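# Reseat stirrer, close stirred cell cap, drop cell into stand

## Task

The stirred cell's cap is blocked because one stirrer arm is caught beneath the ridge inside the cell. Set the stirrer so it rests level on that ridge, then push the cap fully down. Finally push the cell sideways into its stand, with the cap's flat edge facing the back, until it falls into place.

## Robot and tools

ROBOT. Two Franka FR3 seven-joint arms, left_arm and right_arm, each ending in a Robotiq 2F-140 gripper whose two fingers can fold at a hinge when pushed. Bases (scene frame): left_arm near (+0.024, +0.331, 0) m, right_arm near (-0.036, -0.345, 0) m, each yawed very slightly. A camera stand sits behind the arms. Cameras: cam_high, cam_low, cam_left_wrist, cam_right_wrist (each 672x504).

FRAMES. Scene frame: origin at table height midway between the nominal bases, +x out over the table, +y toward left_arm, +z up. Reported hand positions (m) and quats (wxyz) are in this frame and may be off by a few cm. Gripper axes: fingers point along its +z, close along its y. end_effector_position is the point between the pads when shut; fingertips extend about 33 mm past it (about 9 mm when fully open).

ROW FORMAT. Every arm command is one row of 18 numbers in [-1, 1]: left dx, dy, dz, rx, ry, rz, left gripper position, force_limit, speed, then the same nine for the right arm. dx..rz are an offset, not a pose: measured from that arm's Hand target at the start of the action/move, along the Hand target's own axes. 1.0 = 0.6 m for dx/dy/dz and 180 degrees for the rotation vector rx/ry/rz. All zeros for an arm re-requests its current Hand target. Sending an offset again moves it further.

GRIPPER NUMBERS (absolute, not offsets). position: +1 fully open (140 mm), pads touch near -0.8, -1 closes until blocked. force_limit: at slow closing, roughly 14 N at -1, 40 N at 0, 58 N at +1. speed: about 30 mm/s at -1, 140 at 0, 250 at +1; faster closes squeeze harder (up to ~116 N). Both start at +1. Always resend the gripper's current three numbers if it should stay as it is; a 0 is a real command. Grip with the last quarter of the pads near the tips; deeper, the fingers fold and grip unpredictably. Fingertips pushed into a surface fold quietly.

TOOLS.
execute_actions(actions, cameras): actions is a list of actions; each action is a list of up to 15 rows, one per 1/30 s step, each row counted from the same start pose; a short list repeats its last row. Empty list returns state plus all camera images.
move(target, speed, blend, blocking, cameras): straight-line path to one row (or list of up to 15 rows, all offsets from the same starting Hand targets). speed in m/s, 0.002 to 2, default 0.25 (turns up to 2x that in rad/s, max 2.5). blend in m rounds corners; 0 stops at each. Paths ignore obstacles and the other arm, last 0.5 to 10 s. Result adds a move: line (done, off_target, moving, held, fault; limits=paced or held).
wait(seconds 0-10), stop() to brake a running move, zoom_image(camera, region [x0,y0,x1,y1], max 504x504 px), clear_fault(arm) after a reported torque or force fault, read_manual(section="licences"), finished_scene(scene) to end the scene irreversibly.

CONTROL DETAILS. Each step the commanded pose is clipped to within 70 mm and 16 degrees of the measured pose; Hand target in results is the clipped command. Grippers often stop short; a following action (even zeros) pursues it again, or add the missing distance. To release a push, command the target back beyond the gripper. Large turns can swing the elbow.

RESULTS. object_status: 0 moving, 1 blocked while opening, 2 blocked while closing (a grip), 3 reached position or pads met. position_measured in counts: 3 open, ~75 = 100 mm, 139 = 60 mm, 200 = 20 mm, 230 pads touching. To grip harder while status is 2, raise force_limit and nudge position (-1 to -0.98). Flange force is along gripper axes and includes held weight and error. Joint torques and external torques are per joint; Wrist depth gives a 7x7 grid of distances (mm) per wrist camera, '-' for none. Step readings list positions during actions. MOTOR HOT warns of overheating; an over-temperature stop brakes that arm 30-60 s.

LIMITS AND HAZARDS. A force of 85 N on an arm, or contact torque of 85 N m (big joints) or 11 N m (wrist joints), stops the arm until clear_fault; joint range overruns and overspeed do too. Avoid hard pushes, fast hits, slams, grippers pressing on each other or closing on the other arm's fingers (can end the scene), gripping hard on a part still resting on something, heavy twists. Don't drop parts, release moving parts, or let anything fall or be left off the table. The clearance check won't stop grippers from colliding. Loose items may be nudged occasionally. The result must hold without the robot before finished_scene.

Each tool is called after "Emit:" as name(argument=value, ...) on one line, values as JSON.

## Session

Emit:
execute_actions(actions=[])

Scene clock: 0.00 s.
left_arm: end_effector_position=(+0.6823, +0.3580, +0.3003) position_measured=3 object_status=3 end_effector_quat_wxyz=(+0.555, -0.362, +0.741, +0.112) | right_arm: end_effector_position=(+0.3510, -0.5437, +0.1536) position_measured=3 object_status=3 end_effector_quat_wxyz=(+0.008, +0.097, +0.914, +0.393)
Joint positions: left_arm=[-0.074 -0.07 -0.098 -2.356 1.741 2.339 -0.907] | right_arm=[-0.757 0.216 -0.075 -2.092 0.579 1.669 0.659]
Joint velocities: within noise
Joint torques (N m): no reading
External joint torques (N m): no reading
Flange force (N): no reading
Wrist depth (mm): cam_left_wrist=[1948 2227 2273 528 480 442 412 / 2059 2372 2661 2949 649 590 530 / 2372 2346 2537 3699 4117 3257 1559 / 2762 134 2598 - 3031 - 1495 / - 2227 2910 - 4041 3209 112 / - - - - - 3306 2762 / - - - - 2728 2425 2598] | cam_right_wrist=[195 218 258 320 411 587 978 / 199 223 270 333 437 637 1190 / 204 233 278 348 464 671 1249 / 207 147 292 364 485 650 135 / - 127 300 381 527 737 121 / - 256 310 399 564 925 110 / - 262 324 425 608 2920 2998]
Hand target: left_arm +0.6823, +0.3580, +0.3003; +0.555, -0.362, +0.741, +0.112 | right_arm +0.3510, -0.5437, +0.1536; +0.008, +0.097, +0.914, +0.393
Tool commands: left_gripper/position=+1.0 left_gripper/force_limit=+1.0 left_gripper/speed=+1.0 right_gripper/position=+1.0 right_gripper/force_limit=+1.0 right_gripper/speed=+1.0

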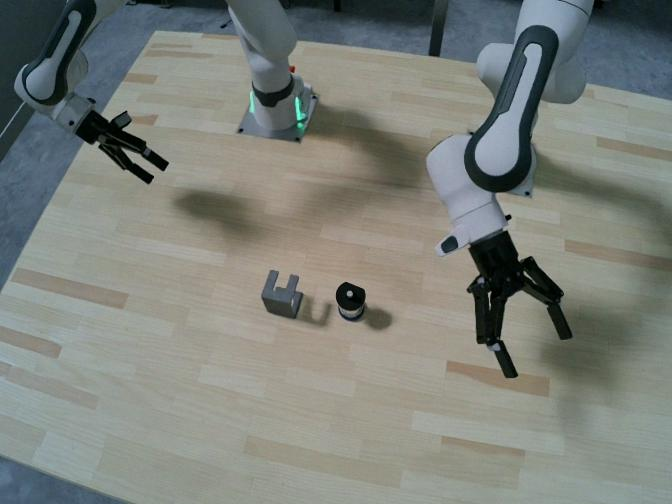

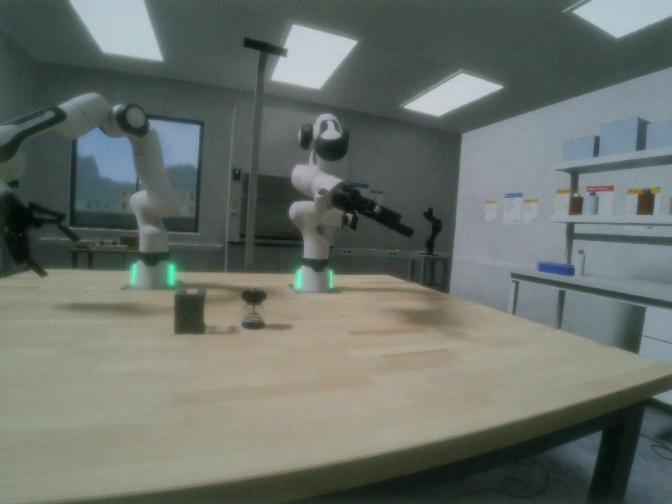

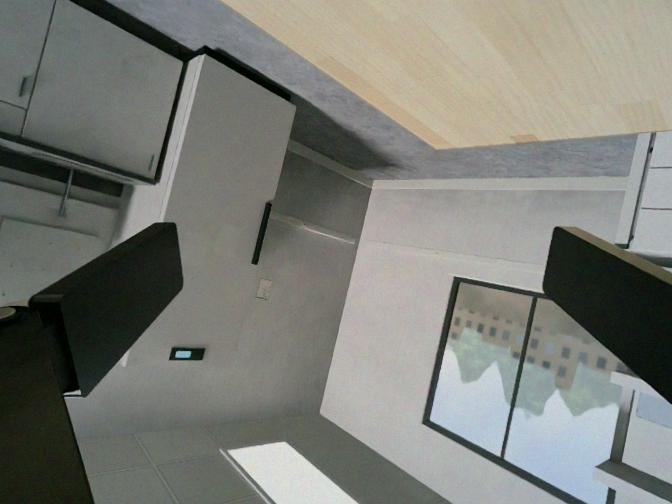

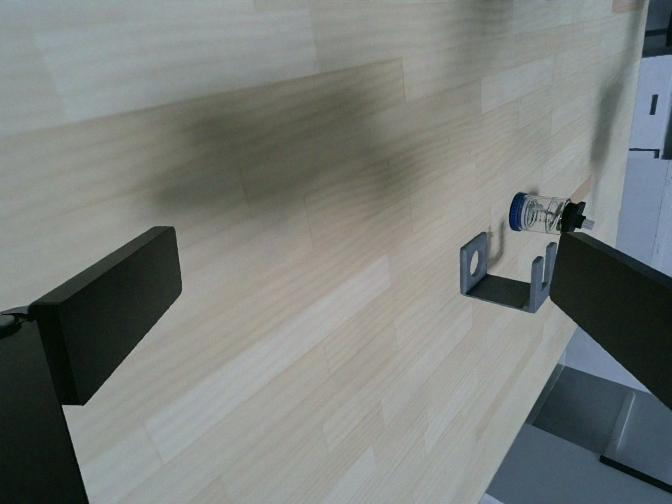

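Emit:
zoom_image(camera="cam_high", region=[250, 250, 390, 340])

Emit:
zoom_image(camera="cam_right_wrist", region=[440, 160, 640, 330])

Emit:
zoom_image(camera="cam_low", region=[160, 270, 280, 350])

Scaled by 3.600 from the camera's 672x504 image, which has a finer 960x720 frame.

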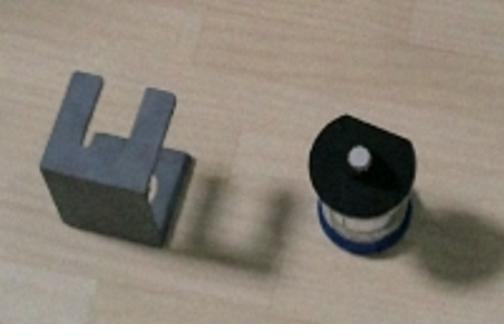

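Scaled by 2.520 from the camera's 672x504 image, which has a finer 960x720 frame.

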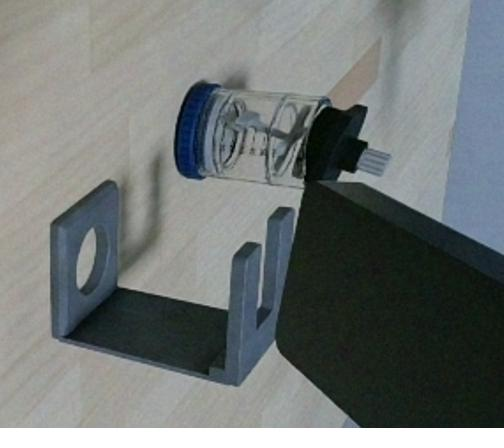

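Scaled by 4.200 from the camera's 672x504 image, which has a finer 960x720 frame.

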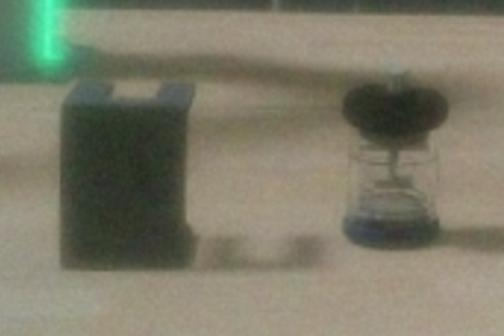

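Emit:
move(target=[0.121,-0.035,-0.421,0.078,0.387,0.253,0.3,-0.6,0.5,0.060,0.395,0.065,0.215,0.188,-0.481,0.3,-0.6,0.5], speed=0.6, cameras=["cam_high","cam_left_wrist","cam_right_wrist"])

Scene clock: 6.03 s.
left_arm: end_effector_position=(+0.5007, +0.1705, +0.3306) position_measured=91 object_status=3 end_effector_quat_wxyz=(+0.002, -0.003, +1.000, +0.000) | right_arm: end_effector_position=(+0.3593, -0.3486, +0.2992) position_measured=91 object_status=3 end_effector_quat_wxyz=(-0.001, -0.641, +0.768, +0.003)
Joint positions: left_arm=[-1.137 -0.273 0.76 -1.994 0.194 1.794 1.084] | right_arm=[-0.258 -0.527 0.234 -2.37 0.125 1.849 0.057]
Joint velocities: left_arm=[0 0.001 0.001 0 0 0 0.006] | right_arm=[within noise]
Joint torques (N m): left_arm=[-0.06 -11.92 -7.36 25.13 0.53 2.33 0.39] | right_arm=[-0.43 -13.88 -3.89 24.61 0.56 2.6 -0.08]
External joint torques (N m): left_arm=[-0.02 1.8 -1.18 0.74 -0.23 -0.15 0.39] | right_arm=[-0.42 -0.55 -0.1 -0.06 -0.16 0.04 -0.08]
Flange force (N): left_arm=[-7.7 -4.0 -2.5] | right_arm=[0.9 1.7 0.0]
Wrist depth (mm): cam_left_wrist=[407 409 409 409 409 406 409 / 430 430 430 431 430 429 430 / 455 447 458 455 457 455 458 / 490 480 167 484 478 148 487 / - - 504 510 520 115 92 / - - 554 555 552 - - / - - 596 593 599 - -] | cam_right_wrist=[379 379 381 381 382 385 388 / 401 401 404 404 407 410 408 / 424 427 429 429 432 434 433 / 451 447 445 459 459 154 466 / - - 478 490 491 119 483 / - - 524 523 530 - - / - - 561 571 580 - -]
Hand target: left_arm +0.5000, +0.1699, +0.3304; +0.001, +0.001, +1.000, +0.000 | right_arm +0.3596, -0.3497, +0.2995; +0.000, -0.643, +0.766, +0.000
Off the commanded pose: left_arm 0.001 m, 0 deg | right_arm 0.001 m, 0 deg.
move: done; limits=paced
Images, in order (width x height): cam_high 672x504, cam_left_wrist 672x504, cam_right_wrist 672x504.

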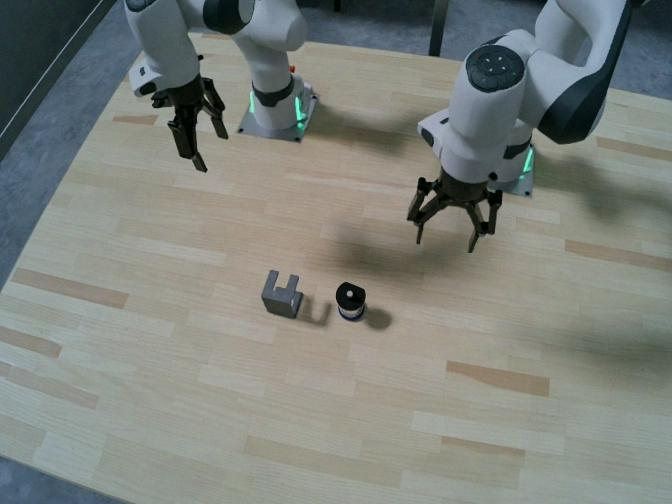

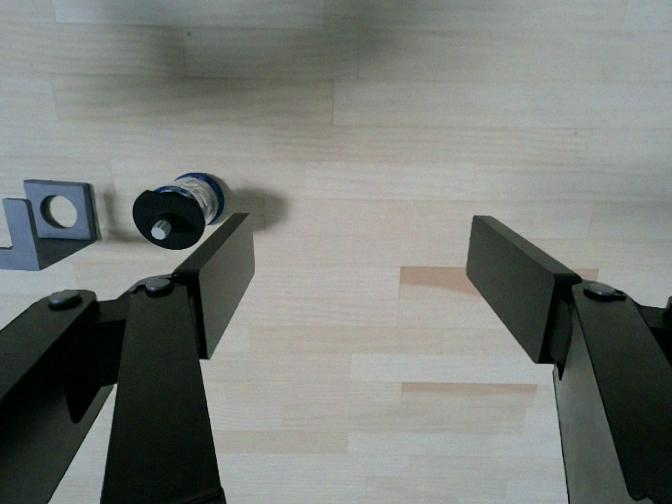

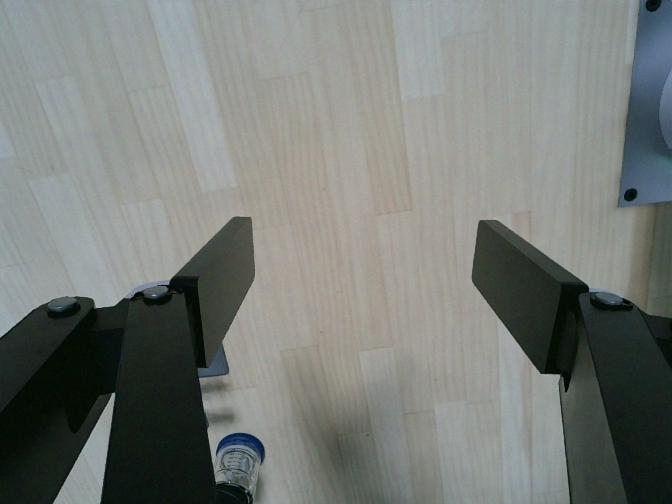

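Emit:
move(target=[0,0,0,0,0,0,0.3,-0.6,0.5,-0.504,0.021,0.167,0.311,0.261,-0.489,0.3,-0.6,0.5], speed=0.5, cameras=["cam_high","cam_low","cam_right_wrist"])

Scene clock: 10.20 s.
left_arm: end_effector_position=(+0.5007, +0.1705, +0.3306) position_measured=91 object_status=3 end_effector_quat_wxyz=(+0.002, -0.002, +1.000, +0.000) | right_arm: end_effector_position=(+0.3991, -0.0492, +0.1991) position_measured=91 object_status=3 end_effector_quat_wxyz=(+0.002, +0.844, +0.005, +0.536)
Joint positions: left_arm=[-1.137 -0.273 0.76 -1.994 0.194 1.794 1.086] | right_arm=[-0.421 -1.123 1.431 -2.888 -0.529 3.312 0.192]
Joint velocities: left_arm=[within noise] | right_arm=[0 0.001 0 -0.002 0.003 0.004 0.002]
Joint torques (N m): left_arm=[-0.07 -11.79 -7.35 25.1 0.49 2.33 0.34] | right_arm=[-1.08 10.84 -18.7 8.2 3.03 0.82 0.32]
External joint torques (N m): left_arm=[-0.13 2.13 -1.23 0.61 -0.28 -0.16 0.34] | right_arm=[-1.02 -1.34 0.79 -0.34 0.56 0.22 0.29]
Flange force (N): left_arm=[-8.4 -4.6 -2.2] | right_arm=[-6.0 1.8 10.1]
Wrist depth (mm): cam_left_wrist=[406 409 406 411 406 406 406 / 428 428 427 428 430 426 430 / 447 448 452 454 455 457 457 / 489 480 167 484 482 148 486 / - - 511 515 516 115 92 / - - 561 550 561 - - / - - 598 599 598 - -] | cam_right_wrist=[2776 2846 2846 2811 2959 2811 3513 / 657 665 669 681 681 686 696 / 516 520 524 528 534 539 542 / 431 443 146 435 407 154 443 / - - 347 368 360 119 384 / - - 318 319 320 324 - / - - 282 283 283 - -]
Hand target: left_arm +0.5000, +0.1699, +0.3304; +0.001, +0.001, +1.000, +0.000 | right_arm +0.3994, -0.0497, +0.1991; +0.000, +0.844, +0.001, +0.537
Off the commanded pose: left_arm 0.001 m, 0 deg | right_arm 0.001 m, 0 deg.
move: done
Images, in order (width x height): cam_high 672x504, cam_low 672x504, cam_right_wrist 672x504.

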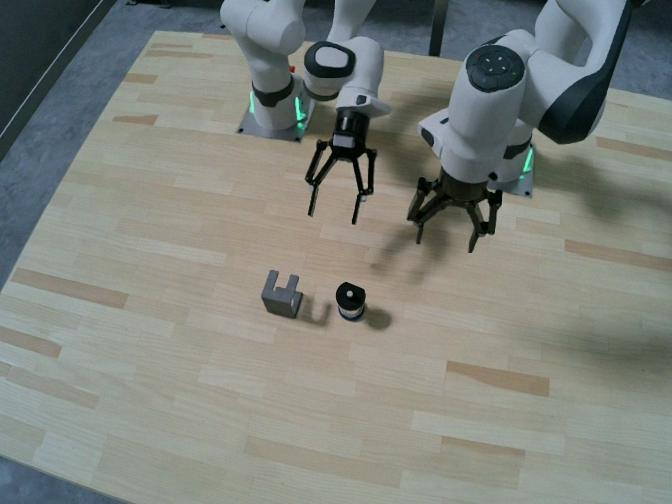

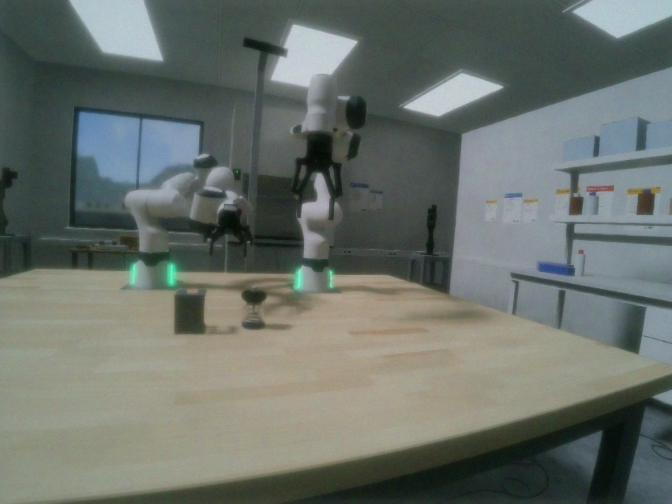

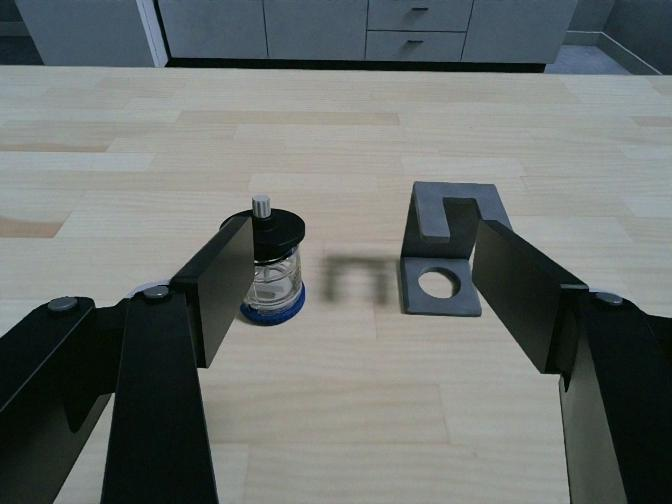

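Emit:
move(target=[[-0.06,-0.28,0,0,0,0,0.0,-0.6,0.5,-0.1352,-0.1228,0.1010,0,0,0,0.43,-0.6,-0.5],[-0.06,-0.28,0,0,0,0,0.0,-0.6,0.5,-0.1898,-0.1228,0.1632,0,0,0,0.43,-0.6,-0.5]], speed=0.2, blend=0.02, cameras=["cam_left_wrist","cam_right_wrist"])

Scene clock: 12.80 s.
left_arm: end_effector_position=(+0.5363, +0.0021, +0.3310) position_measured=129 object_status=3 end_effector_quat_wxyz=(+0.002, -0.001, +1.000, +0.001) | right_arm: end_effector_position=(+0.4395, +0.0225, +0.0548) position_measured=75 object_status=3 end_effector_quat_wxyz=(+0.004, +0.844, +0.004, +0.537)
Joint positions: left_arm=[-1.197 0.191 0.739 -1.596 -0.127 1.74 1.081] | right_arm=[-0.77 -1.379 1.916 -2.548 -0.284 3.351 0.375]
Joint velocities: left_arm=[within noise] | right_arm=[0 -0.002 0 -0.001 0.001 0.001 0.005]
Joint torques (N m): left_arm=[0.68 -27.55 2.98 25.22 0.3 2.34 0.31] | right_arm=[-1.09 20.33 -24.41 -0.46 2.75 0.42 0.33]
External joint torques (N m): left_arm=[0.76 2.78 -1.17 0.67 -0.47 -0.16 0.31] | right_arm=[-1.11 -1.5 0.9 0.52 0.51 0.22 0.3]
Flange force (N): left_arm=[-16.1 -9.2 -2.8] | right_arm=[-4.4 0.4 8.3]
Wrist depth (mm): cam_left_wrist=[407 413 409 408 409 413 410 / 432 430 432 433 433 430 431 / 456 446 459 455 455 460 461 / 487 486 133 488 475 478 490 / - - 504 520 516 109 - / - - 550 560 554 - - / - - - 606 599 - -] | cam_right_wrist=[493 496 500 469 517 520 225 / 356 360 364 189 347 369 263 / 279 283 282 295 287 286 282 / 230 239 217 232 234 153 236 / - 102 190 197 199 130 109 / - 108 170 171 172 172 - / - - 151 151 148 152 -]
Hand target: left_arm +0.5358, +0.0018, +0.3303; +0.001, +0.001, +1.000, +0.000 | right_arm +0.4396, +0.0239, +0.0544; +0.000, +0.844, +0.001, +0.537
Off the commanded pose: left_arm 0.001 m, 0 deg | right_arm 0.001 m, 0 deg.
move: done
Images, in order (width x height): cam_left_wrist 672x504, cam_right_wrist 672x504.

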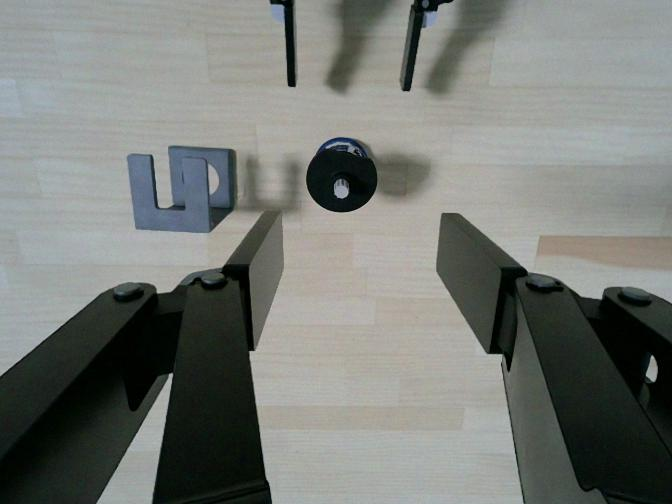

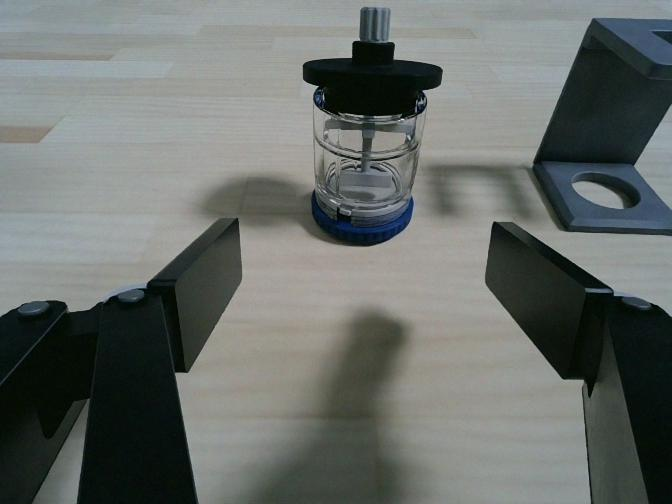

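Emit:
zoom_image(camera="cam_right_wrist", region=[290, 0, 460, 250])

Emit:
zoom_image(camera="cam_left_wrist", region=[290, 120, 400, 230])

Scaled by 2.016 from the camera's 672x504 image, which has a finer 960x720 frame.

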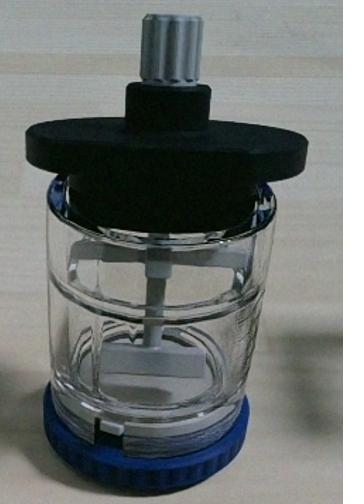

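Scaled by 4.582 from the camera's 672x504 image, which has a finer 960x720 frame.

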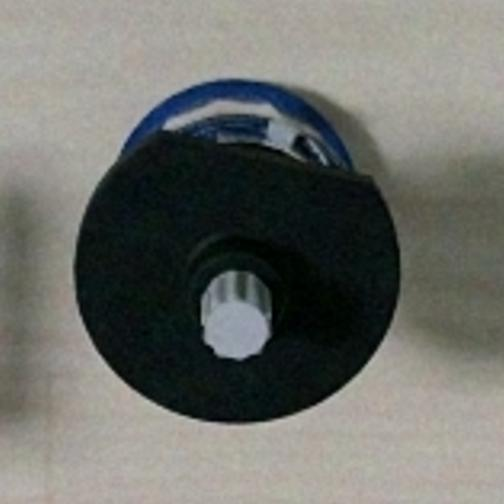

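Emit:
move(target=[0,0,0,0,0,0,-0.3,-0.6,0.5,0.0352,0.0082,0.0755,0,0,0,0.43,-0.6,-0.5], speed=0.15, cameras=["cam_right_wrist"])

Scene clock: 15.10 s.
left_arm: end_effector_position=(+0.5363, +0.0021, +0.3310) position_measured=167 object_status=3 end_effector_quat_wxyz=(+0.002, -0.001, +1.000, +0.001) | right_arm: end_effector_position=(+0.4893, +0.0179, +0.0543) position_measured=75 object_status=3 end_effector_quat_wxyz=(-0.001, +0.844, -0.004, +0.537)
Joint positions: left_arm=[-1.197 0.191 0.739 -1.596 -0.127 1.74 1.081] | right_arm=[-0.926 -1.424 1.905 -2.463 -0.295 3.427 0.366]
Joint velocities: left_arm=[within noise] | right_arm=[0 0 0 -0.001 -0.002 0.004 0]
Joint torques (N m): left_arm=[0.68 -27.6 3.02 25.19 0.28 2.34 0.35] | right_arm=[-1.02 21.97 -26.75 -0.32 2.19 0.45 -0.07]
External joint torques (N m): left_arm=[0.73 2.59 -1.14 0.74 -0.49 -0.14 0.35] | right_arm=[-0.95 -1.53 -0.06 0.7 -0.21 0.21 -0.1]
Flange force (N): left_arm=[-15.7 -8.9 -2.8] | right_arm=[-1.3 0.3 7.1]
Wrist depth (mm): cam_left_wrist=[407 408 404 407 403 412 411 / 430 432 432 430 432 430 433 / 460 447 452 445 457 458 459 / 485 488 483 479 151 489 487 / 515 - 92 521 - - 507 / - - - 560 - - 73 / - - - 601 - - -] | cam_right_wrist=[515 517 513 511 510 513 509 / 367 368 368 150 346 367 224 / 286 286 286 263 273 285 236 / 234 244 218 202 225 152 231 / - 102 192 195 197 130 109 / - 108 172 172 172 171 - / - - 151 152 148 151 -]
Hand target: left_arm +0.5358, +0.0018, +0.3303; +0.001, +0.001, +1.000, +0.000 | right_arm +0.4896, +0.0191, +0.0543; +0.000, +0.844, +0.001, +0.537
Off the commanded pose: left_arm 0.001 m, 0 deg | right_arm 0.001 m, 1 deg.
move: done
Images, in order (width x height): cam_right_wrist 672x504.

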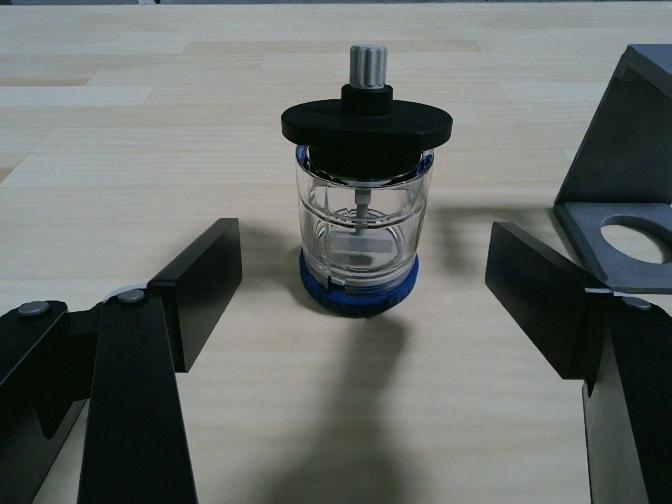

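Emit:
move(target=[0.0,0,0,0,0,0,-0.3,-0.6,0.5,0.0183,0,0.0393,0,0,0,0.43,-0.4,-1], speed=0.1)

Emit:
move(target=[0.0,0,0,0,0,0,-0.3,-0.6,0.5,0,0,0,0,0,0,-1,-0.4,-1], speed=0.1)

Emit:
move(target=[-0.0212,-0.0113,0.27,0,0,0,-0.3,-0.6,0.5,0,0,0,0,0,0,-1,-0.4,-1], speed=0.15, cameras=["cam_left_wrist","cam_right_wrist"])

Scene clock: 16.23 s.
left_arm: end_effector_position=(+0.5363, +0.0021, +0.3310) position_measured=167 object_status=3 end_effector_quat_wxyz=(+0.002, -0.001, +1.000, +0.001) | right_arm: end_effector_position=(+0.5154, +0.0179, +0.0544) position_measured=75 object_status=3 end_effector_quat_wxyz=(-0.001, +0.844, -0.004, +0.537)
Joint positions: left_arm=[-1.197 0.191 0.739 -1.596 -0.127 1.74 1.081] | right_arm=[-1.006 -1.441 1.897 -2.406 -0.307 3.451 0.358]
Joint velocities: left_arm=[within noise] | right_arm=[-0.001 -0.001 0 0 -0.004 0.003 -0.001]
Joint torques (N m): left_arm=[0.7 -27.61 3.02 25.2 0.29 2.35 0.32] | right_arm=[-1.04 23.13 -27.5 -0.35 2.19 0.49 -0.11]
External joint torques (N m): left_arm=[0.6 2.78 -1.28 0.66 -0.5 -0.15 0.32] | right_arm=[-0.97 -1.48 -0.13 0.46 -0.24 0.23 -0.14]
Flange force (N): left_arm=[-15.7 -9.3 -2.6] | right_arm=[-1.1 1.0 6.2]
Wrist depth (mm): cam_left_wrist=[412 408 407 406 402 409 410 / 435 434 432 435 431 436 430 / 457 462 455 444 459 460 458 / 485 491 480 484 151 487 488 / 513 - 92 521 - - 507 / - - - 567 - - 73 / - - - 601 - - -] | cam_right_wrist=[517 518 517 516 512 511 513 / 369 371 370 346 369 365 329 / 288 288 276 128 142 285 217 / 235 244 219 201 234 153 230 / - 102 193 178 193 130 - / - 108 172 172 172 172 - / - - 152 152 148 152 -]
Hand target: left_arm +0.5358, +0.0018, +0.3303; +0.001, +0.001, +1.000, +0.000 | right_arm +0.5156, +0.0191, +0.0543; +0.000, +0.844, +0.001, +0.537
Off the commanded pose: left_arm 0.001 m, 0 deg | right_arm 0.001 m, 1 deg.
move: done

Scene clock: 17.90 s.
left_arm: end_effector_position=(+0.5363, +0.0021, +0.3310) position_measured=167 object_status=3 end_effector_quat_wxyz=(+0.002, -0.001, +1.000, +0.001) | right_arm: end_effector_position=(+0.5154, +0.0180, +0.0544) position_measured=145 object_status=0 end_effector_quat_wxyz=(-0.001, +0.844, -0.003, +0.537)
Joint positions: left_arm=[-1.197 0.191 0.739 -1.596 -0.127 1.74 1.081] | right_arm=[-1.006 -1.442 1.896 -2.405 -0.308 3.451 0.358]
Joint torques (N m): left_arm=[0.67 -27.57 3.03 25.19 0.29 2.33 0.33] | right_arm=[-0.94 23.2 -27.47 -0.11 2.24 0.47 -0.04]
External joint torques (N m): left_arm=[0.71 2.79 -1.17 0.65 -0.49 -0.17 0.33] | right_arm=[-0.93 -1.44 -0.11 0.66 -0.19 0.21 -0.07]
Flange force (N): left_arm=[-16.0 -9.2 -2.7] | right_arm=[-1.2 0.5 6.6]
Wrist depth (mm): cam_left_wrist=[411 409 410 400 406 410 409 / 430 431 430 429 435 431 433 / 459 452 468 386 459 461 457 / 488 487 484 480 151 487 488 / 513 - 92 522 - - 504 / - - - 562 - - 73 / - - - 603 - - -] | cam_right_wrist=[520 516 518 511 512 513 516 / 371 370 369 157 369 367 331 / 288 286 275 131 140 286 229 / 235 235 227 201 170 235 229 / - - 97 179 178 99 93 / - - - 172 172 - 79 / - - - 152 152 - -]
Hand target: left_arm +0.5358, +0.0018, +0.3303; +0.001, +0.001, +1.000, +0.000 | right_arm +0.5156, +0.0191, +0.0543; +0.000, +0.844, +0.001, +0.537
Off the commanded pose: left_arm 0.001 m, 0 deg | right_arm 0.001 m, 1 deg.
move: done

Scene clock: 19.87 s.
left_arm: end_effector_position=(+0.5480, -0.0041, +0.1684) position_measured=167 object_status=3 end_effector_quat_wxyz=(+0.000, -0.002, +1.000, +0.002) | right_arm: end_effector_position=(+0.5154, +0.0180, +0.0544) position_measured=145 object_status=2 end_effector_quat_wxyz=(-0.001, +0.844, -0.003, +0.537)
Joint positions: left_arm=[-1.152 0.34 0.688 -1.84 -0.242 2.092 1.155] | right_arm=[-1.006 -1.442 1.896 -2.405 -0.308 3.451 0.358]
Joint velocities: left_arm=[0 -0.001 0 0 0 0.003 0.006] | right_arm=[within noise]
Joint torques (N m): left_arm=[0.78 -32.58 5.7 23.48 0.22 2.76 0.38] | right_arm=[-0.93 23.2 -27.35 -0.07 2.24 0.45 -0.1]
External joint torques (N m): left_arm=[0.77 2.36 -1.53 0 -0.46 0.28 0.38] | right_arm=[-1.01 -1.56 0.14 0.61 -0.21 0.18 -0.13]
Flange force (N): left_arm=[-10.2 -5.1 5.0] | right_arm=[-1.7 0.6 7.0]
Wrist depth (mm): cam_left_wrist=[265 266 201 263 190 265 267 / 280 281 282 278 276 282 284 / 295 293 298 - 298 299 300 / 304 287 311 225 152 318 318 / 333 - 92 341 330 - 332 / - - - 364 - - 73 / - - - 390 - - -] | cam_right_wrist=[516 517 516 515 517 513 516 / 370 369 369 157 367 369 329 / 288 288 276 131 141 285 217 / 235 235 226 200 171 234 229 / - - 97 178 179 99 93 / - - - 172 172 - 79 / - - - 152 152 - -]
Hand target: left_arm +0.5487, -0.0048, +0.1683; +0.001, +0.001, +1.000, +0.000 | right_arm +0.5156, +0.0191, +0.0543; +0.000, +0.844, +0.001, +0.537
Off the commanded pose: left_arm 0.001 m, 0 deg | right_arm 0.001 m, 1 deg.
move: done
Images, in order (width x height): cam_left_wrist 672x504, cam_right_wrist 672x504.

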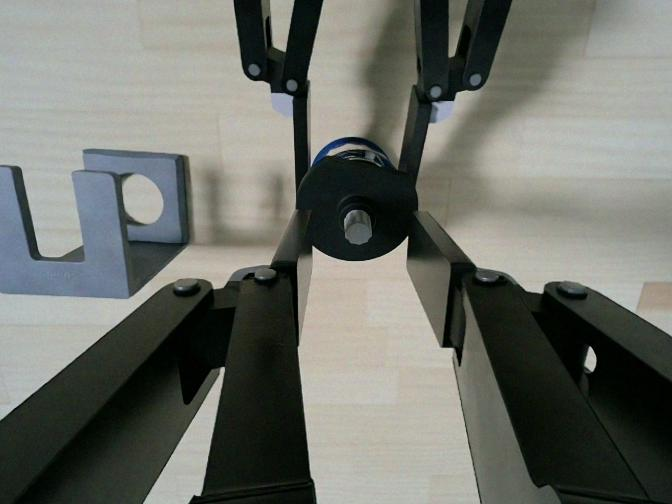

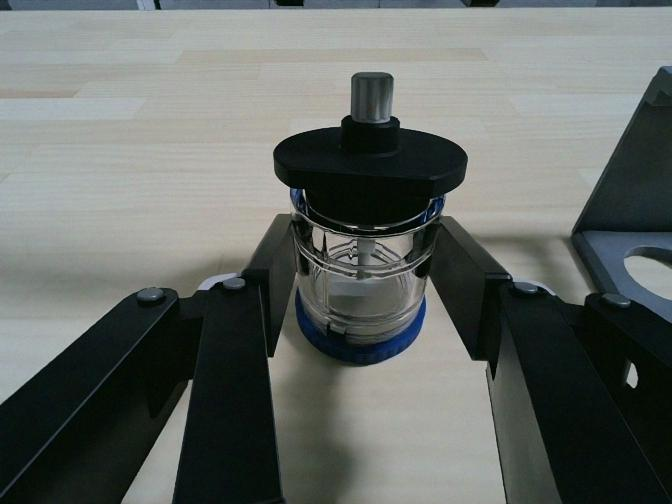

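Emit:
move(target=[-0.005,0.001,0.0563,0,0,0,-0.3,-0.6,0.5,0,0,0,0,0,0,-1,-0.4,-1], speed=0.12, cameras=["cam_right_wrist"])

Emit:
zoom_image(camera="cam_right_wrist", region=[250, 0, 500, 200])

Scene clock: 21.20 s.
left_arm: end_effector_position=(+0.5513, -0.0039, +0.1352) position_measured=167 object_status=3 end_effector_quat_wxyz=(+0.000, -0.001, +1.000, +0.002) | right_arm: end_effector_position=(+0.5154, +0.0180, +0.0544) position_measured=145 object_status=2 end_effector_quat_wxyz=(-0.001, +0.844, -0.003, +0.537)
Joint positions: left_arm=[-1.125 0.389 0.661 -1.865 -0.279 2.158 1.182] | right_arm=[-1.006 -1.442 1.896 -2.405 -0.308 3.451 0.358]
Joint velocities: left_arm=[0.001 0 -0.001 -0.001 0 0.004 0.005] | right_arm=[within noise]
Joint torques (N m): left_arm=[0.8 -33.92 6.62 22.9 0.22 2.72 0.37] | right_arm=[-1 23.17 -27.35 -0.09 2.25 0.48 -0.06]
External joint torques (N m): left_arm=[0.77 2.39 -1.34 0.09 -0.44 0.24 0.37] | right_arm=[-0.95 -1.54 0.15 0.64 -0.21 0.21 -0.09]
Flange force (N): left_arm=[-9.9 -4.7 5.5] | right_arm=[-1.8 0.6 6.9]
Wrist depth (mm): cam_left_wrist=[237 237 163 237 182 233 239 / 251 251 251 248 244 252 251 / - 268 266 181 262 268 267 / - 272 278 173 151 283 285 / - - 92 302 293 - 295 / - - - 325 - - 73 / - - - 350 - - -] | cam_right_wrist=[516 520 478 515 124 512 509 / 369 370 367 131 140 367 371 / 286 288 275 132 141 286 211 / 234 235 227 196 171 234 221 / - - 97 178 178 99 93 / - - - 172 172 - 79 / - - - 152 152 - -]
Hand target: left_arm +0.5518, -0.0042, +0.1345; +0.001, +0.001, +1.000, +0.000 | right_arm +0.5156, +0.0191, +0.0543; +0.000, +0.844, +0.001, +0.537
Off the commanded pose: left_arm 0.001 m, 0 deg | right_arm 0.001 m, 1 deg.
move: done
Images, in order (width x height): cam_right_wrist 672x504.

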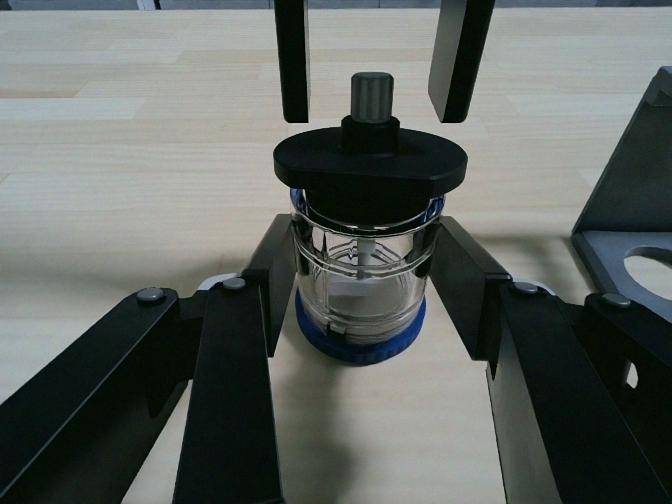

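Scaled by 2.016 from the camera's 672x504 image, which has a finer 960x720 frame.

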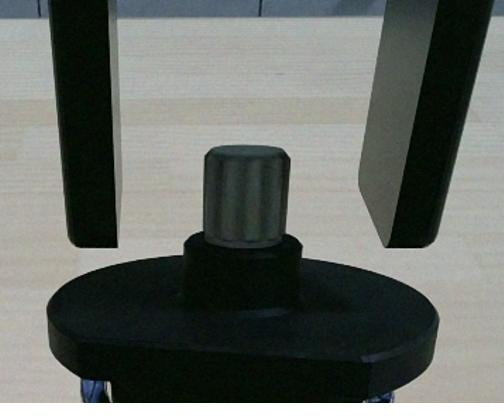

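Emit:
move(target=[[0,0,-0.005,0,0,0,-0.31,-0.8,-1,0,0,0,0,0,0,-1,-0.4,-1]], speed=0.12)

Emit:
move(target=[[0,0,0,0,0,0,-1,-0.8,-1,0,0,0,0,0,0,-1,-0.4,-1]], speed=0.12)

Emit:
move(target=[[0,0,-0.067,0,0,0,-1,-0.8,-1,0,0,0,0,0,0,-1,-0.4,-1]], speed=0.05, cameras=["cam_right_wrist","cam_low"])

Emit:
zoom_image(camera="cam_right_wrist", region=[250, 0, 500, 200])

Scene clock: 22.27 s.
left_arm: end_effector_position=(+0.5516, -0.0044, +0.1362) position_measured=168 object_status=3 end_effector_quat_wxyz=(+0.001, -0.001, +1.000, +0.001) | right_arm: end_effector_position=(+0.5154, +0.0180, +0.0544) position_measured=145 object_status=2 end_effector_quat_wxyz=(-0.001, +0.844, -0.003, +0.537)
Joint positions: left_arm=[-1.125 0.387 0.661 -1.864 -0.279 2.158 1.183] | right_arm=[-1.006 -1.442 1.896 -2.405 -0.308 3.451 0.358]
Joint torques (N m): left_arm=[0.3 -34.6 6.97 23.37 0.68 2.41 0.28] | right_arm=[-0.89 23.24 -27.4 -0.03 2.25 0.47 -0.09]
External joint torques (N m): left_arm=[0.29 1.71 -0.94 0.48 0.03 -0.08 0.28] | right_arm=[-0.85 -1.48 0.12 0.71 -0.2 0.2 -0.12]
Flange force (N): left_arm=[-8.0 -4.3 2.6] | right_arm=[-1.7 0.3 6.7]
Wrist depth (mm): cam_left_wrist=[237 237 161 239 233 234 239 / 251 251 251 251 248 253 252 / - 268 266 - 265 268 266 / - 294 278 147 150 283 285 / - - 92 306 295 - 296 / - - - 326 - - 73 / - - - 351 - - -] | cam_right_wrist=[516 520 481 478 142 511 512 / 369 371 367 134 157 367 372 / 288 286 275 132 141 286 218 / 235 235 227 201 170 234 229 / - - 97 179 147 99 93 / - - - 172 172 - 79 / - - - 152 152 - -]
Hand target: left_arm +0.5518, -0.0042, +0.1375; +0.001, +0.001, +1.000, +0.000 | right_arm +0.5156, +0.0191, +0.0543; +0.000, +0.844, +0.001, +0.537
Off the commanded pose: left_arm 0.001 m, 0 deg | right_arm 0.001 m, 1 deg.
move: done

Scene clock: 23.37 s.
left_arm: end_effector_position=(+0.5515, -0.0044, +0.1362) position_measured=210 object_status=0 end_effector_quat_wxyz=(+0.001, -0.001, +1.000, +0.001) | right_arm: end_effector_position=(+0.5154, +0.0180, +0.0544) position_measured=145 object_status=2 end_effector_quat_wxyz=(-0.001, +0.844, -0.003, +0.537)
Joint positions: left_arm=[-1.125 0.387 0.661 -1.864 -0.279 2.158 1.183] | right_arm=[-1.006 -1.442 1.896 -2.405 -0.308 3.451 0.358]
Joint torques (N m): left_arm=[0.26 -34.56 6.84 23.37 0.56 2.34 0.25] | right_arm=[-0.97 23.24 -27.33 -0.07 2.24 0.45 -0.07]
External joint torques (N m): left_arm=[0.25 1.83 -1.08 0.44 -0.1 -0.15 0.25] | right_arm=[-0.9 -1.39 0.11 0.71 -0.2 0.2 -0.09]
Flange force (N): left_arm=[-8.4 -4.7 2.8] | right_arm=[-1.5 0.2 6.6]
Wrist depth (mm): cam_left_wrist=[238 237 161 237 233 234 239 / 251 252 252 248 250 252 254 / - 267 265 - 267 267 268 / - 272 279 - 279 283 285 / 306 - 93 - - - 300 / - - - - - - - / - - - - - - -] | cam_right_wrist=[519 517 516 474 478 512 512 / 370 369 369 132 330 367 329 / 286 288 275 127 142 285 217 / 235 235 226 196 171 234 229 / - - 97 178 178 99 93 / - - - 172 172 - 79 / - - - 152 152 - -]
Hand target: left_arm +0.5518, -0.0042, +0.1375; +0.001, +0.001, +1.000, +0.000 | right_arm +0.5156, +0.0191, +0.0543; +0.000, +0.844, +0.001, +0.537
Off the commanded pose: left_arm 0.001 m, 0 deg | right_arm 0.001 m, 1 deg.
move: done

Scene clock: 24.77 s.
left_arm: end_effector_position=(+0.5518, -0.0043, +0.1764) position_measured=210 object_status=2 end_effector_quat_wxyz=(+0.000, +0.002, +1.000, -0.001) | right_arm: end_effector_position=(+0.5154, +0.0180, +0.0544) position_measured=145 object_status=2 end_effector_quat_wxyz=(-0.001, +0.844, -0.003, +0.537)
Joint positions: left_arm=[-1.142 0.338 0.685 -1.821 -0.243 2.075 1.167] | right_arm=[-1.006 -1.442 1.896 -2.405 -0.308 3.451 0.358]
Joint velocities: left_arm=[0 -0.002 0 0.001 0.001 -0.004 -0.002] | right_arm=[within noise]
Joint torques (N m): left_arm=[0.06 -33.02 6.42 24.3 1.21 2.42 -0.19] | right_arm=[-0.95 23.26 -27.41 -0.19 2.25 0.45 0]
External joint torques (N m): left_arm=[0.03 1.9 -0.72 0.81 0.53 -0.05 -0.19] | right_arm=[-0.94 -1.41 0.01 0.56 -0.2 0.19 -0.03]
Flange force (N): left_arm=[-7.8 -5.5 0.7] | right_arm=[-1.4 0.6 6.4]
Wrist depth (mm): cam_left_wrist=[275 273 270 272 202 274 274 / 288 289 289 284 283 289 289 / 303 289 306 - 302 306 306 / - 245 326 - 320 325 325 / 347 - 93 - - 95 343 / - - - - - - - / - - - - - - -] | cam_right_wrist=[518 515 478 100 113 512 515 / 370 369 370 332 349 367 331 / 287 288 286 287 287 286 211 / 235 234 227 200 172 234 223 / - - 97 179 178 99 93 / - - - 172 172 - 79 / - - - 152 152 - -]
Hand target: left_arm +0.5517, -0.0042, +0.1777; +0.001, +0.001, +1.000, +0.000 | right_arm +0.5156, +0.0191, +0.0543; +0.000, +0.844, +0.001, +0.537
Off the commanded pose: left_arm 0.001 m, 0 deg | right_arm 0.001 m, 1 deg.
move: done
Images, in order (width x height): cam_low 672x504, cam_right_wrist 672x504.

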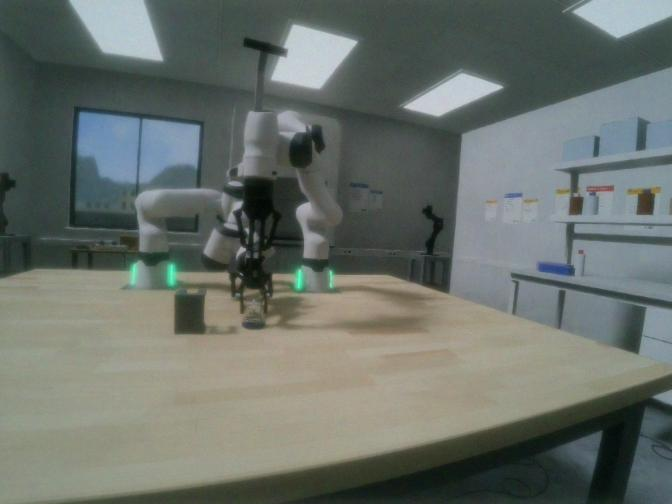

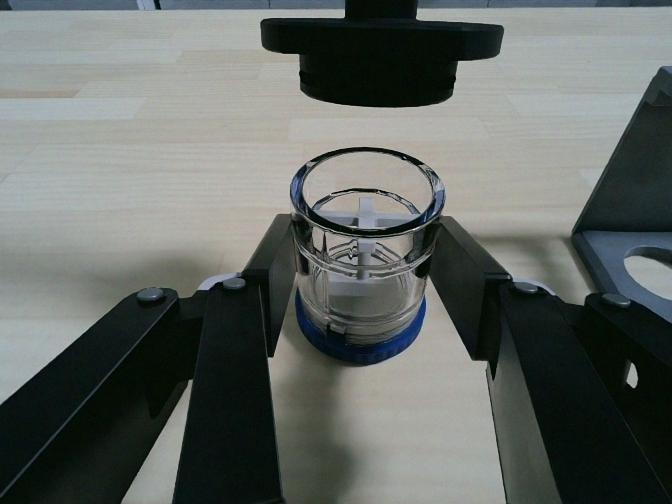

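Scaled by 2.016 from the camera's 672x504 image, which has a finer 960x720 frame.

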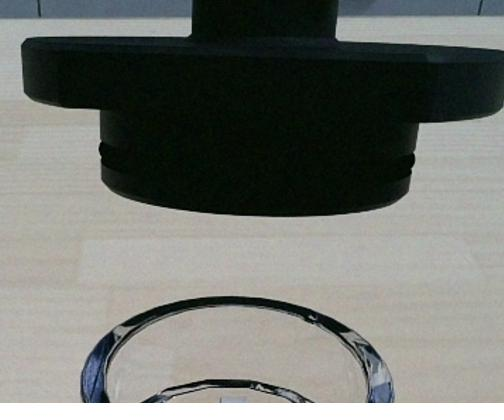

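Emit:
move(target=[[0,0,-0.06,0,0,0,-1,-0.8,-1,0,0,0,0,0,0,-1,-0.4,-1],[0.0863,0.290,-0.06,0,0,0.472,-1,-0.8,-1,0,0,0,0,0,0,-1,-0.4,-1],[0.0863,0.290,0.16,0,0,0.472,-1,-0.8,-1,0,0,0,0,0,0,-1,-0.4,-1]], speed=[0.1,0.4,0.15], blend=0.02, cameras=["cam_high","cam_left_wrist","cam_low"])

Emit:
zoom_image(camera="cam_right_wrist", region=[250, 100, 500, 350])

Scene clock: 29.87 s.
left_arm: end_effector_position=(+0.4987, +0.1702, +0.0816) position_measured=210 object_status=2 end_effector_quat_wxyz=(-0.001, +0.674, +0.738, +0.001) | right_arm: end_effector_position=(+0.5154, +0.0180, +0.0544) position_measured=145 object_status=2 end_effector_quat_wxyz=(-0.001, +0.844, -0.003, +0.537)
Joint positions: left_arm=[-1.102 0.104 0.813 -2.374 -0.114 2.44 2.805] | right_arm=[-1.006 -1.442 1.896 -2.405 -0.308 3.451 0.358]
Joint velocities: left_arm=[0 0.001 0 0.001 0.001 0 0.007] | right_arm=[within noise]
Joint torques (N m): left_arm=[0.68 -19.32 0.64 21.52 0.09 2.84 0.35] | right_arm=[-0.97 23.21 -27.42 -0.15 2.25 0.48 0.02]
External joint torques (N m): left_arm=[0.62 2.41 -1.73 0.82 -0.51 0.36 0.35] | right_arm=[-0.92 -1.49 0.09 0.57 -0.2 0.22 -0.01]
Flange force (N): left_arm=[-6.3 15.1 11.8] | right_arm=[-1.7 0.8 6.5]
Wrist depth (mm): cam_left_wrist=[192 191 190 190 190 189 189 / 202 201 201 200 199 199 199 / 214 213 213 - 209 212 210 / 227 226 225 121 219 225 223 / 241 236 93 - - - 237 / - - - - - - - / - - - - - - -] | cam_right_wrist=[516 517 516 517 516 513 518 / 369 368 369 369 367 367 329 / 286 288 288 287 287 286 217 / 235 235 226 170 170 235 229 / - - 97 179 179 99 93 / - - - 172 172 - 79 / - - - 152 152 - -]
Hand target: left_arm +0.5003, +0.1699, +0.0818; +0.000, +0.676, +0.737, +0.001 | right_arm +0.5156, +0.0191, +0.0543; +0.000, +0.844, +0.001, +0.537
Off the commanded pose: left_arm 0.002 m, 0 deg | right_arm 0.001 m, 1 deg.
move: done; blend cut to 0.018 m at target 1; limits=paced
Images, in order (width x height): cam_high 672x504, cam_low 672x504, cam_left_wrist 672x504.

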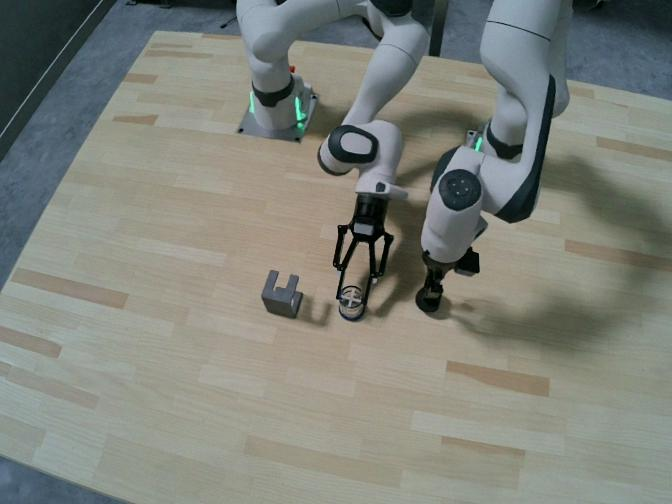

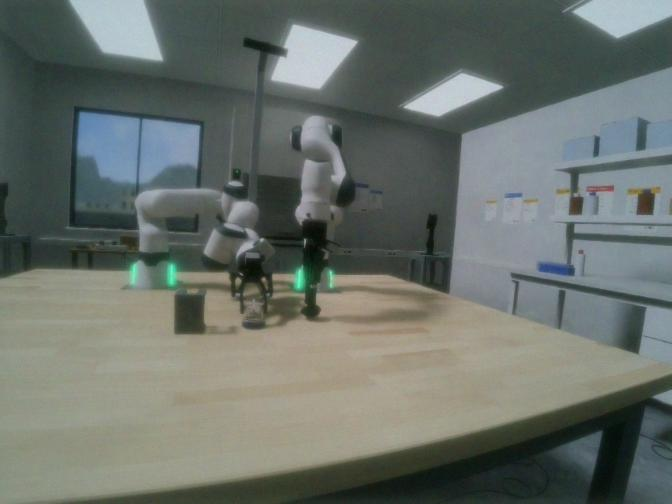

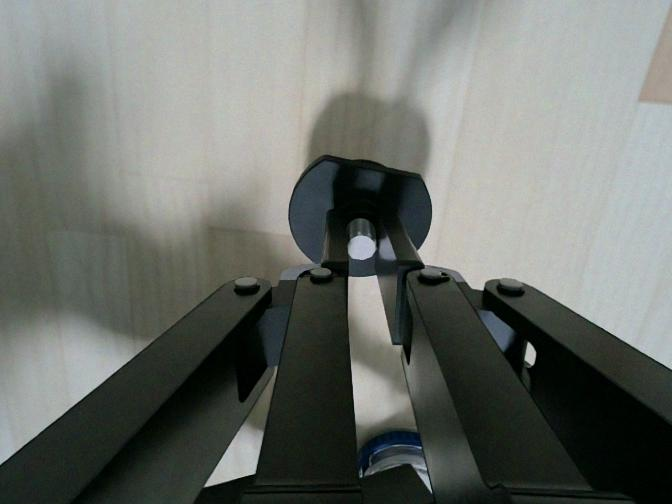

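This scene's latest camera images include none from cam_right_wrist. They are from: cam_high, cam_low, cam_left_wrist. cam_right_wrist's image comes with the result of a call that names it in "cameras".

Emit:
move(target=[0,0,0.0197,0,0,0,-1,-0.8,-1,0,0,0,0,0,0,-1,-0.4,-1], speed=0.08, cameras=["cam_right_wrist"])

Emit:
zoom_image(camera="cam_right_wrist", region=[250, 100, 500, 350])

Emit:
move(target=[0,0,0.005,0,0,0,-1,-0.8,-1,0,0,0,0,0,0,-1,-0.4,-1], speed=0.04)

Scene clock: 31.27 s.
left_arm: end_effector_position=(+0.5006, +0.1694, +0.0714) position_measured=210 object_status=2 end_effector_quat_wxyz=(+0.001, +0.675, +0.738, +0.001) | right_arm: end_effector_position=(+0.5154, +0.0180, +0.0544) position_measured=145 object_status=2 end_effector_quat_wxyz=(-0.001, +0.844, -0.003, +0.537)
Joint positions: left_arm=[-1.091 0.136 0.8 -2.376 -0.155 2.467 2.834] | right_arm=[-1.006 -1.442 1.896 -2.405 -0.308 3.451 0.358]
Joint velocities: left_arm=[0.002 0 0.001 0 0 0.001 0.006] | right_arm=[within noise]
Joint torques (N m): left_arm=[0.64 -19.35 1.23 19.76 0.06 2.72 0.29] | right_arm=[-0.98 23.23 -27.39 -0.11 2.23 0.47 -0.06]
External joint torques (N m): left_arm=[0.71 3.25 -1.7 -0.63 -0.53 0.22 0.28] | right_arm=[-1.12 -1.48 0.01 0.53 -0.21 0.18 -0.09]
Flange force (N): left_arm=[-5.0 13.1 15.2] | right_arm=[-1.2 0.7 6.9]
Wrist depth (mm): cam_left_wrist=[182 181 182 181 180 180 181 / 192 192 191 190 190 190 190 / 203 203 202 197 199 201 201 / 216 216 213 147 212 213 214 / 229 225 93 - - 95 224 / - - - - - - - / - - - - - - -] | cam_right_wrist=[517 512 516 513 517 513 511 / 369 369 369 368 368 368 331 / 288 287 286 286 286 287 217 / 235 235 227 201 171 234 229 / - - 97 178 178 99 93 / - - - 172 172 - 79 / - - - 152 152 - -]
Hand target: left_arm +0.5003, +0.1699, +0.0700; +0.000, +0.676, +0.737, +0.001 | right_arm +0.5156, +0.0191, +0.0543; +0.000, +0.844, +0.001, +0.537
Off the commanded pose: left_arm 0.002 m, 0 deg | right_arm 0.001 m, 1 deg.
move: done
Images, in order (width x height): cam_right_wrist 672x504.

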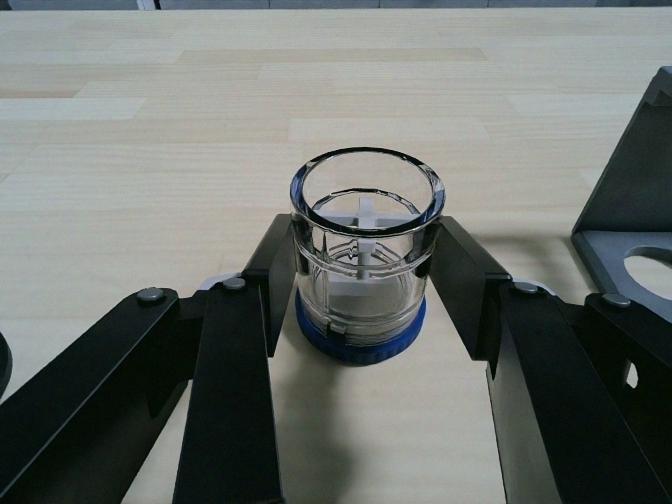

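Scaled by 2.016 from the camera's 672x504 image, which has a finer 960x720 frame.

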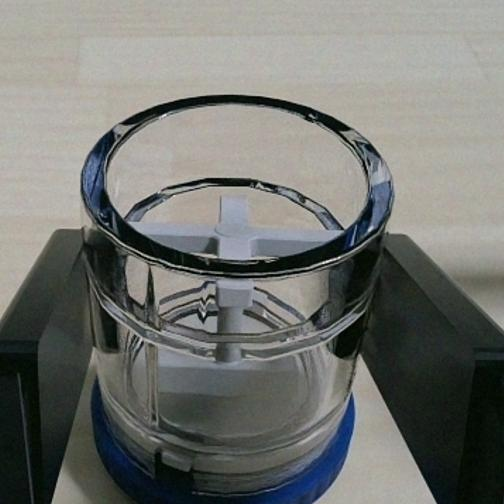

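Scene clock: 32.03 s.
left_arm: end_effector_position=(+0.5015, +0.1695, +0.0690) position_measured=210 object_status=2 end_effector_quat_wxyz=(+0.001, +0.674, +0.738, +0.001) | right_arm: end_effector_position=(+0.5154, +0.0180, +0.0544) position_measured=145 object_status=2 end_effector_quat_wxyz=(-0.001, +0.844, -0.003, +0.537)
Joint positions: left_arm=[-1.087 0.145 0.795 -2.376 -0.165 2.475 2.842] | right_arm=[-1.006 -1.442 1.896 -2.405 -0.308 3.451 0.358]
Joint velocities: left_arm=[0.002 0.001 -0.001 0 -0.002 0.001 0.007] | right_arm=[within noise]
Joint torques (N m): left_arm=[0.3 -19.3 1.43 19.39 0.02 2.63 0.34] | right_arm=[-0.97 23.26 -27.47 -0.06 2.26 0.47 -0.02]
External joint torques (N m): left_arm=[0.3 3.59 -1.74 -0.85 -0.56 0.13 0.34] | right_arm=[-1.05 -1.54 0.01 0.61 -0.2 0.19 -0.04]
Flange force (N): left_arm=[-5.4 13.2 16.2] | right_arm=[-1.5 0.6 7.0]
Wrist depth (mm): cam_left_wrist=[180 179 179 178 179 178 178 / 190 189 189 189 188 189 188 / 201 199 200 196 197 199 199 / 213 213 210 - 206 212 211 / 228 221 93 - - - 222 / - - - - - - - / - - - - - - -] | cam_right_wrist=[517 516 515 519 512 512 513 / 367 369 368 367 367 366 330 / 287 287 288 286 287 287 217 / 235 235 227 200 171 234 229 / - - 97 178 178 99 93 / - - - 172 172 - 79 / - - - 152 152 - -]
Hand target: left_arm +0.5003, +0.1700, +0.0670; +0.000, +0.676, +0.737, +0.001 | right_arm +0.5156, +0.0191, +0.0543; +0.000, +0.844, +0.001, +0.537
Off the commanded pose: left_arm 0.002 m, 0 deg | right_arm 0.001 m, 1 deg.
move: done


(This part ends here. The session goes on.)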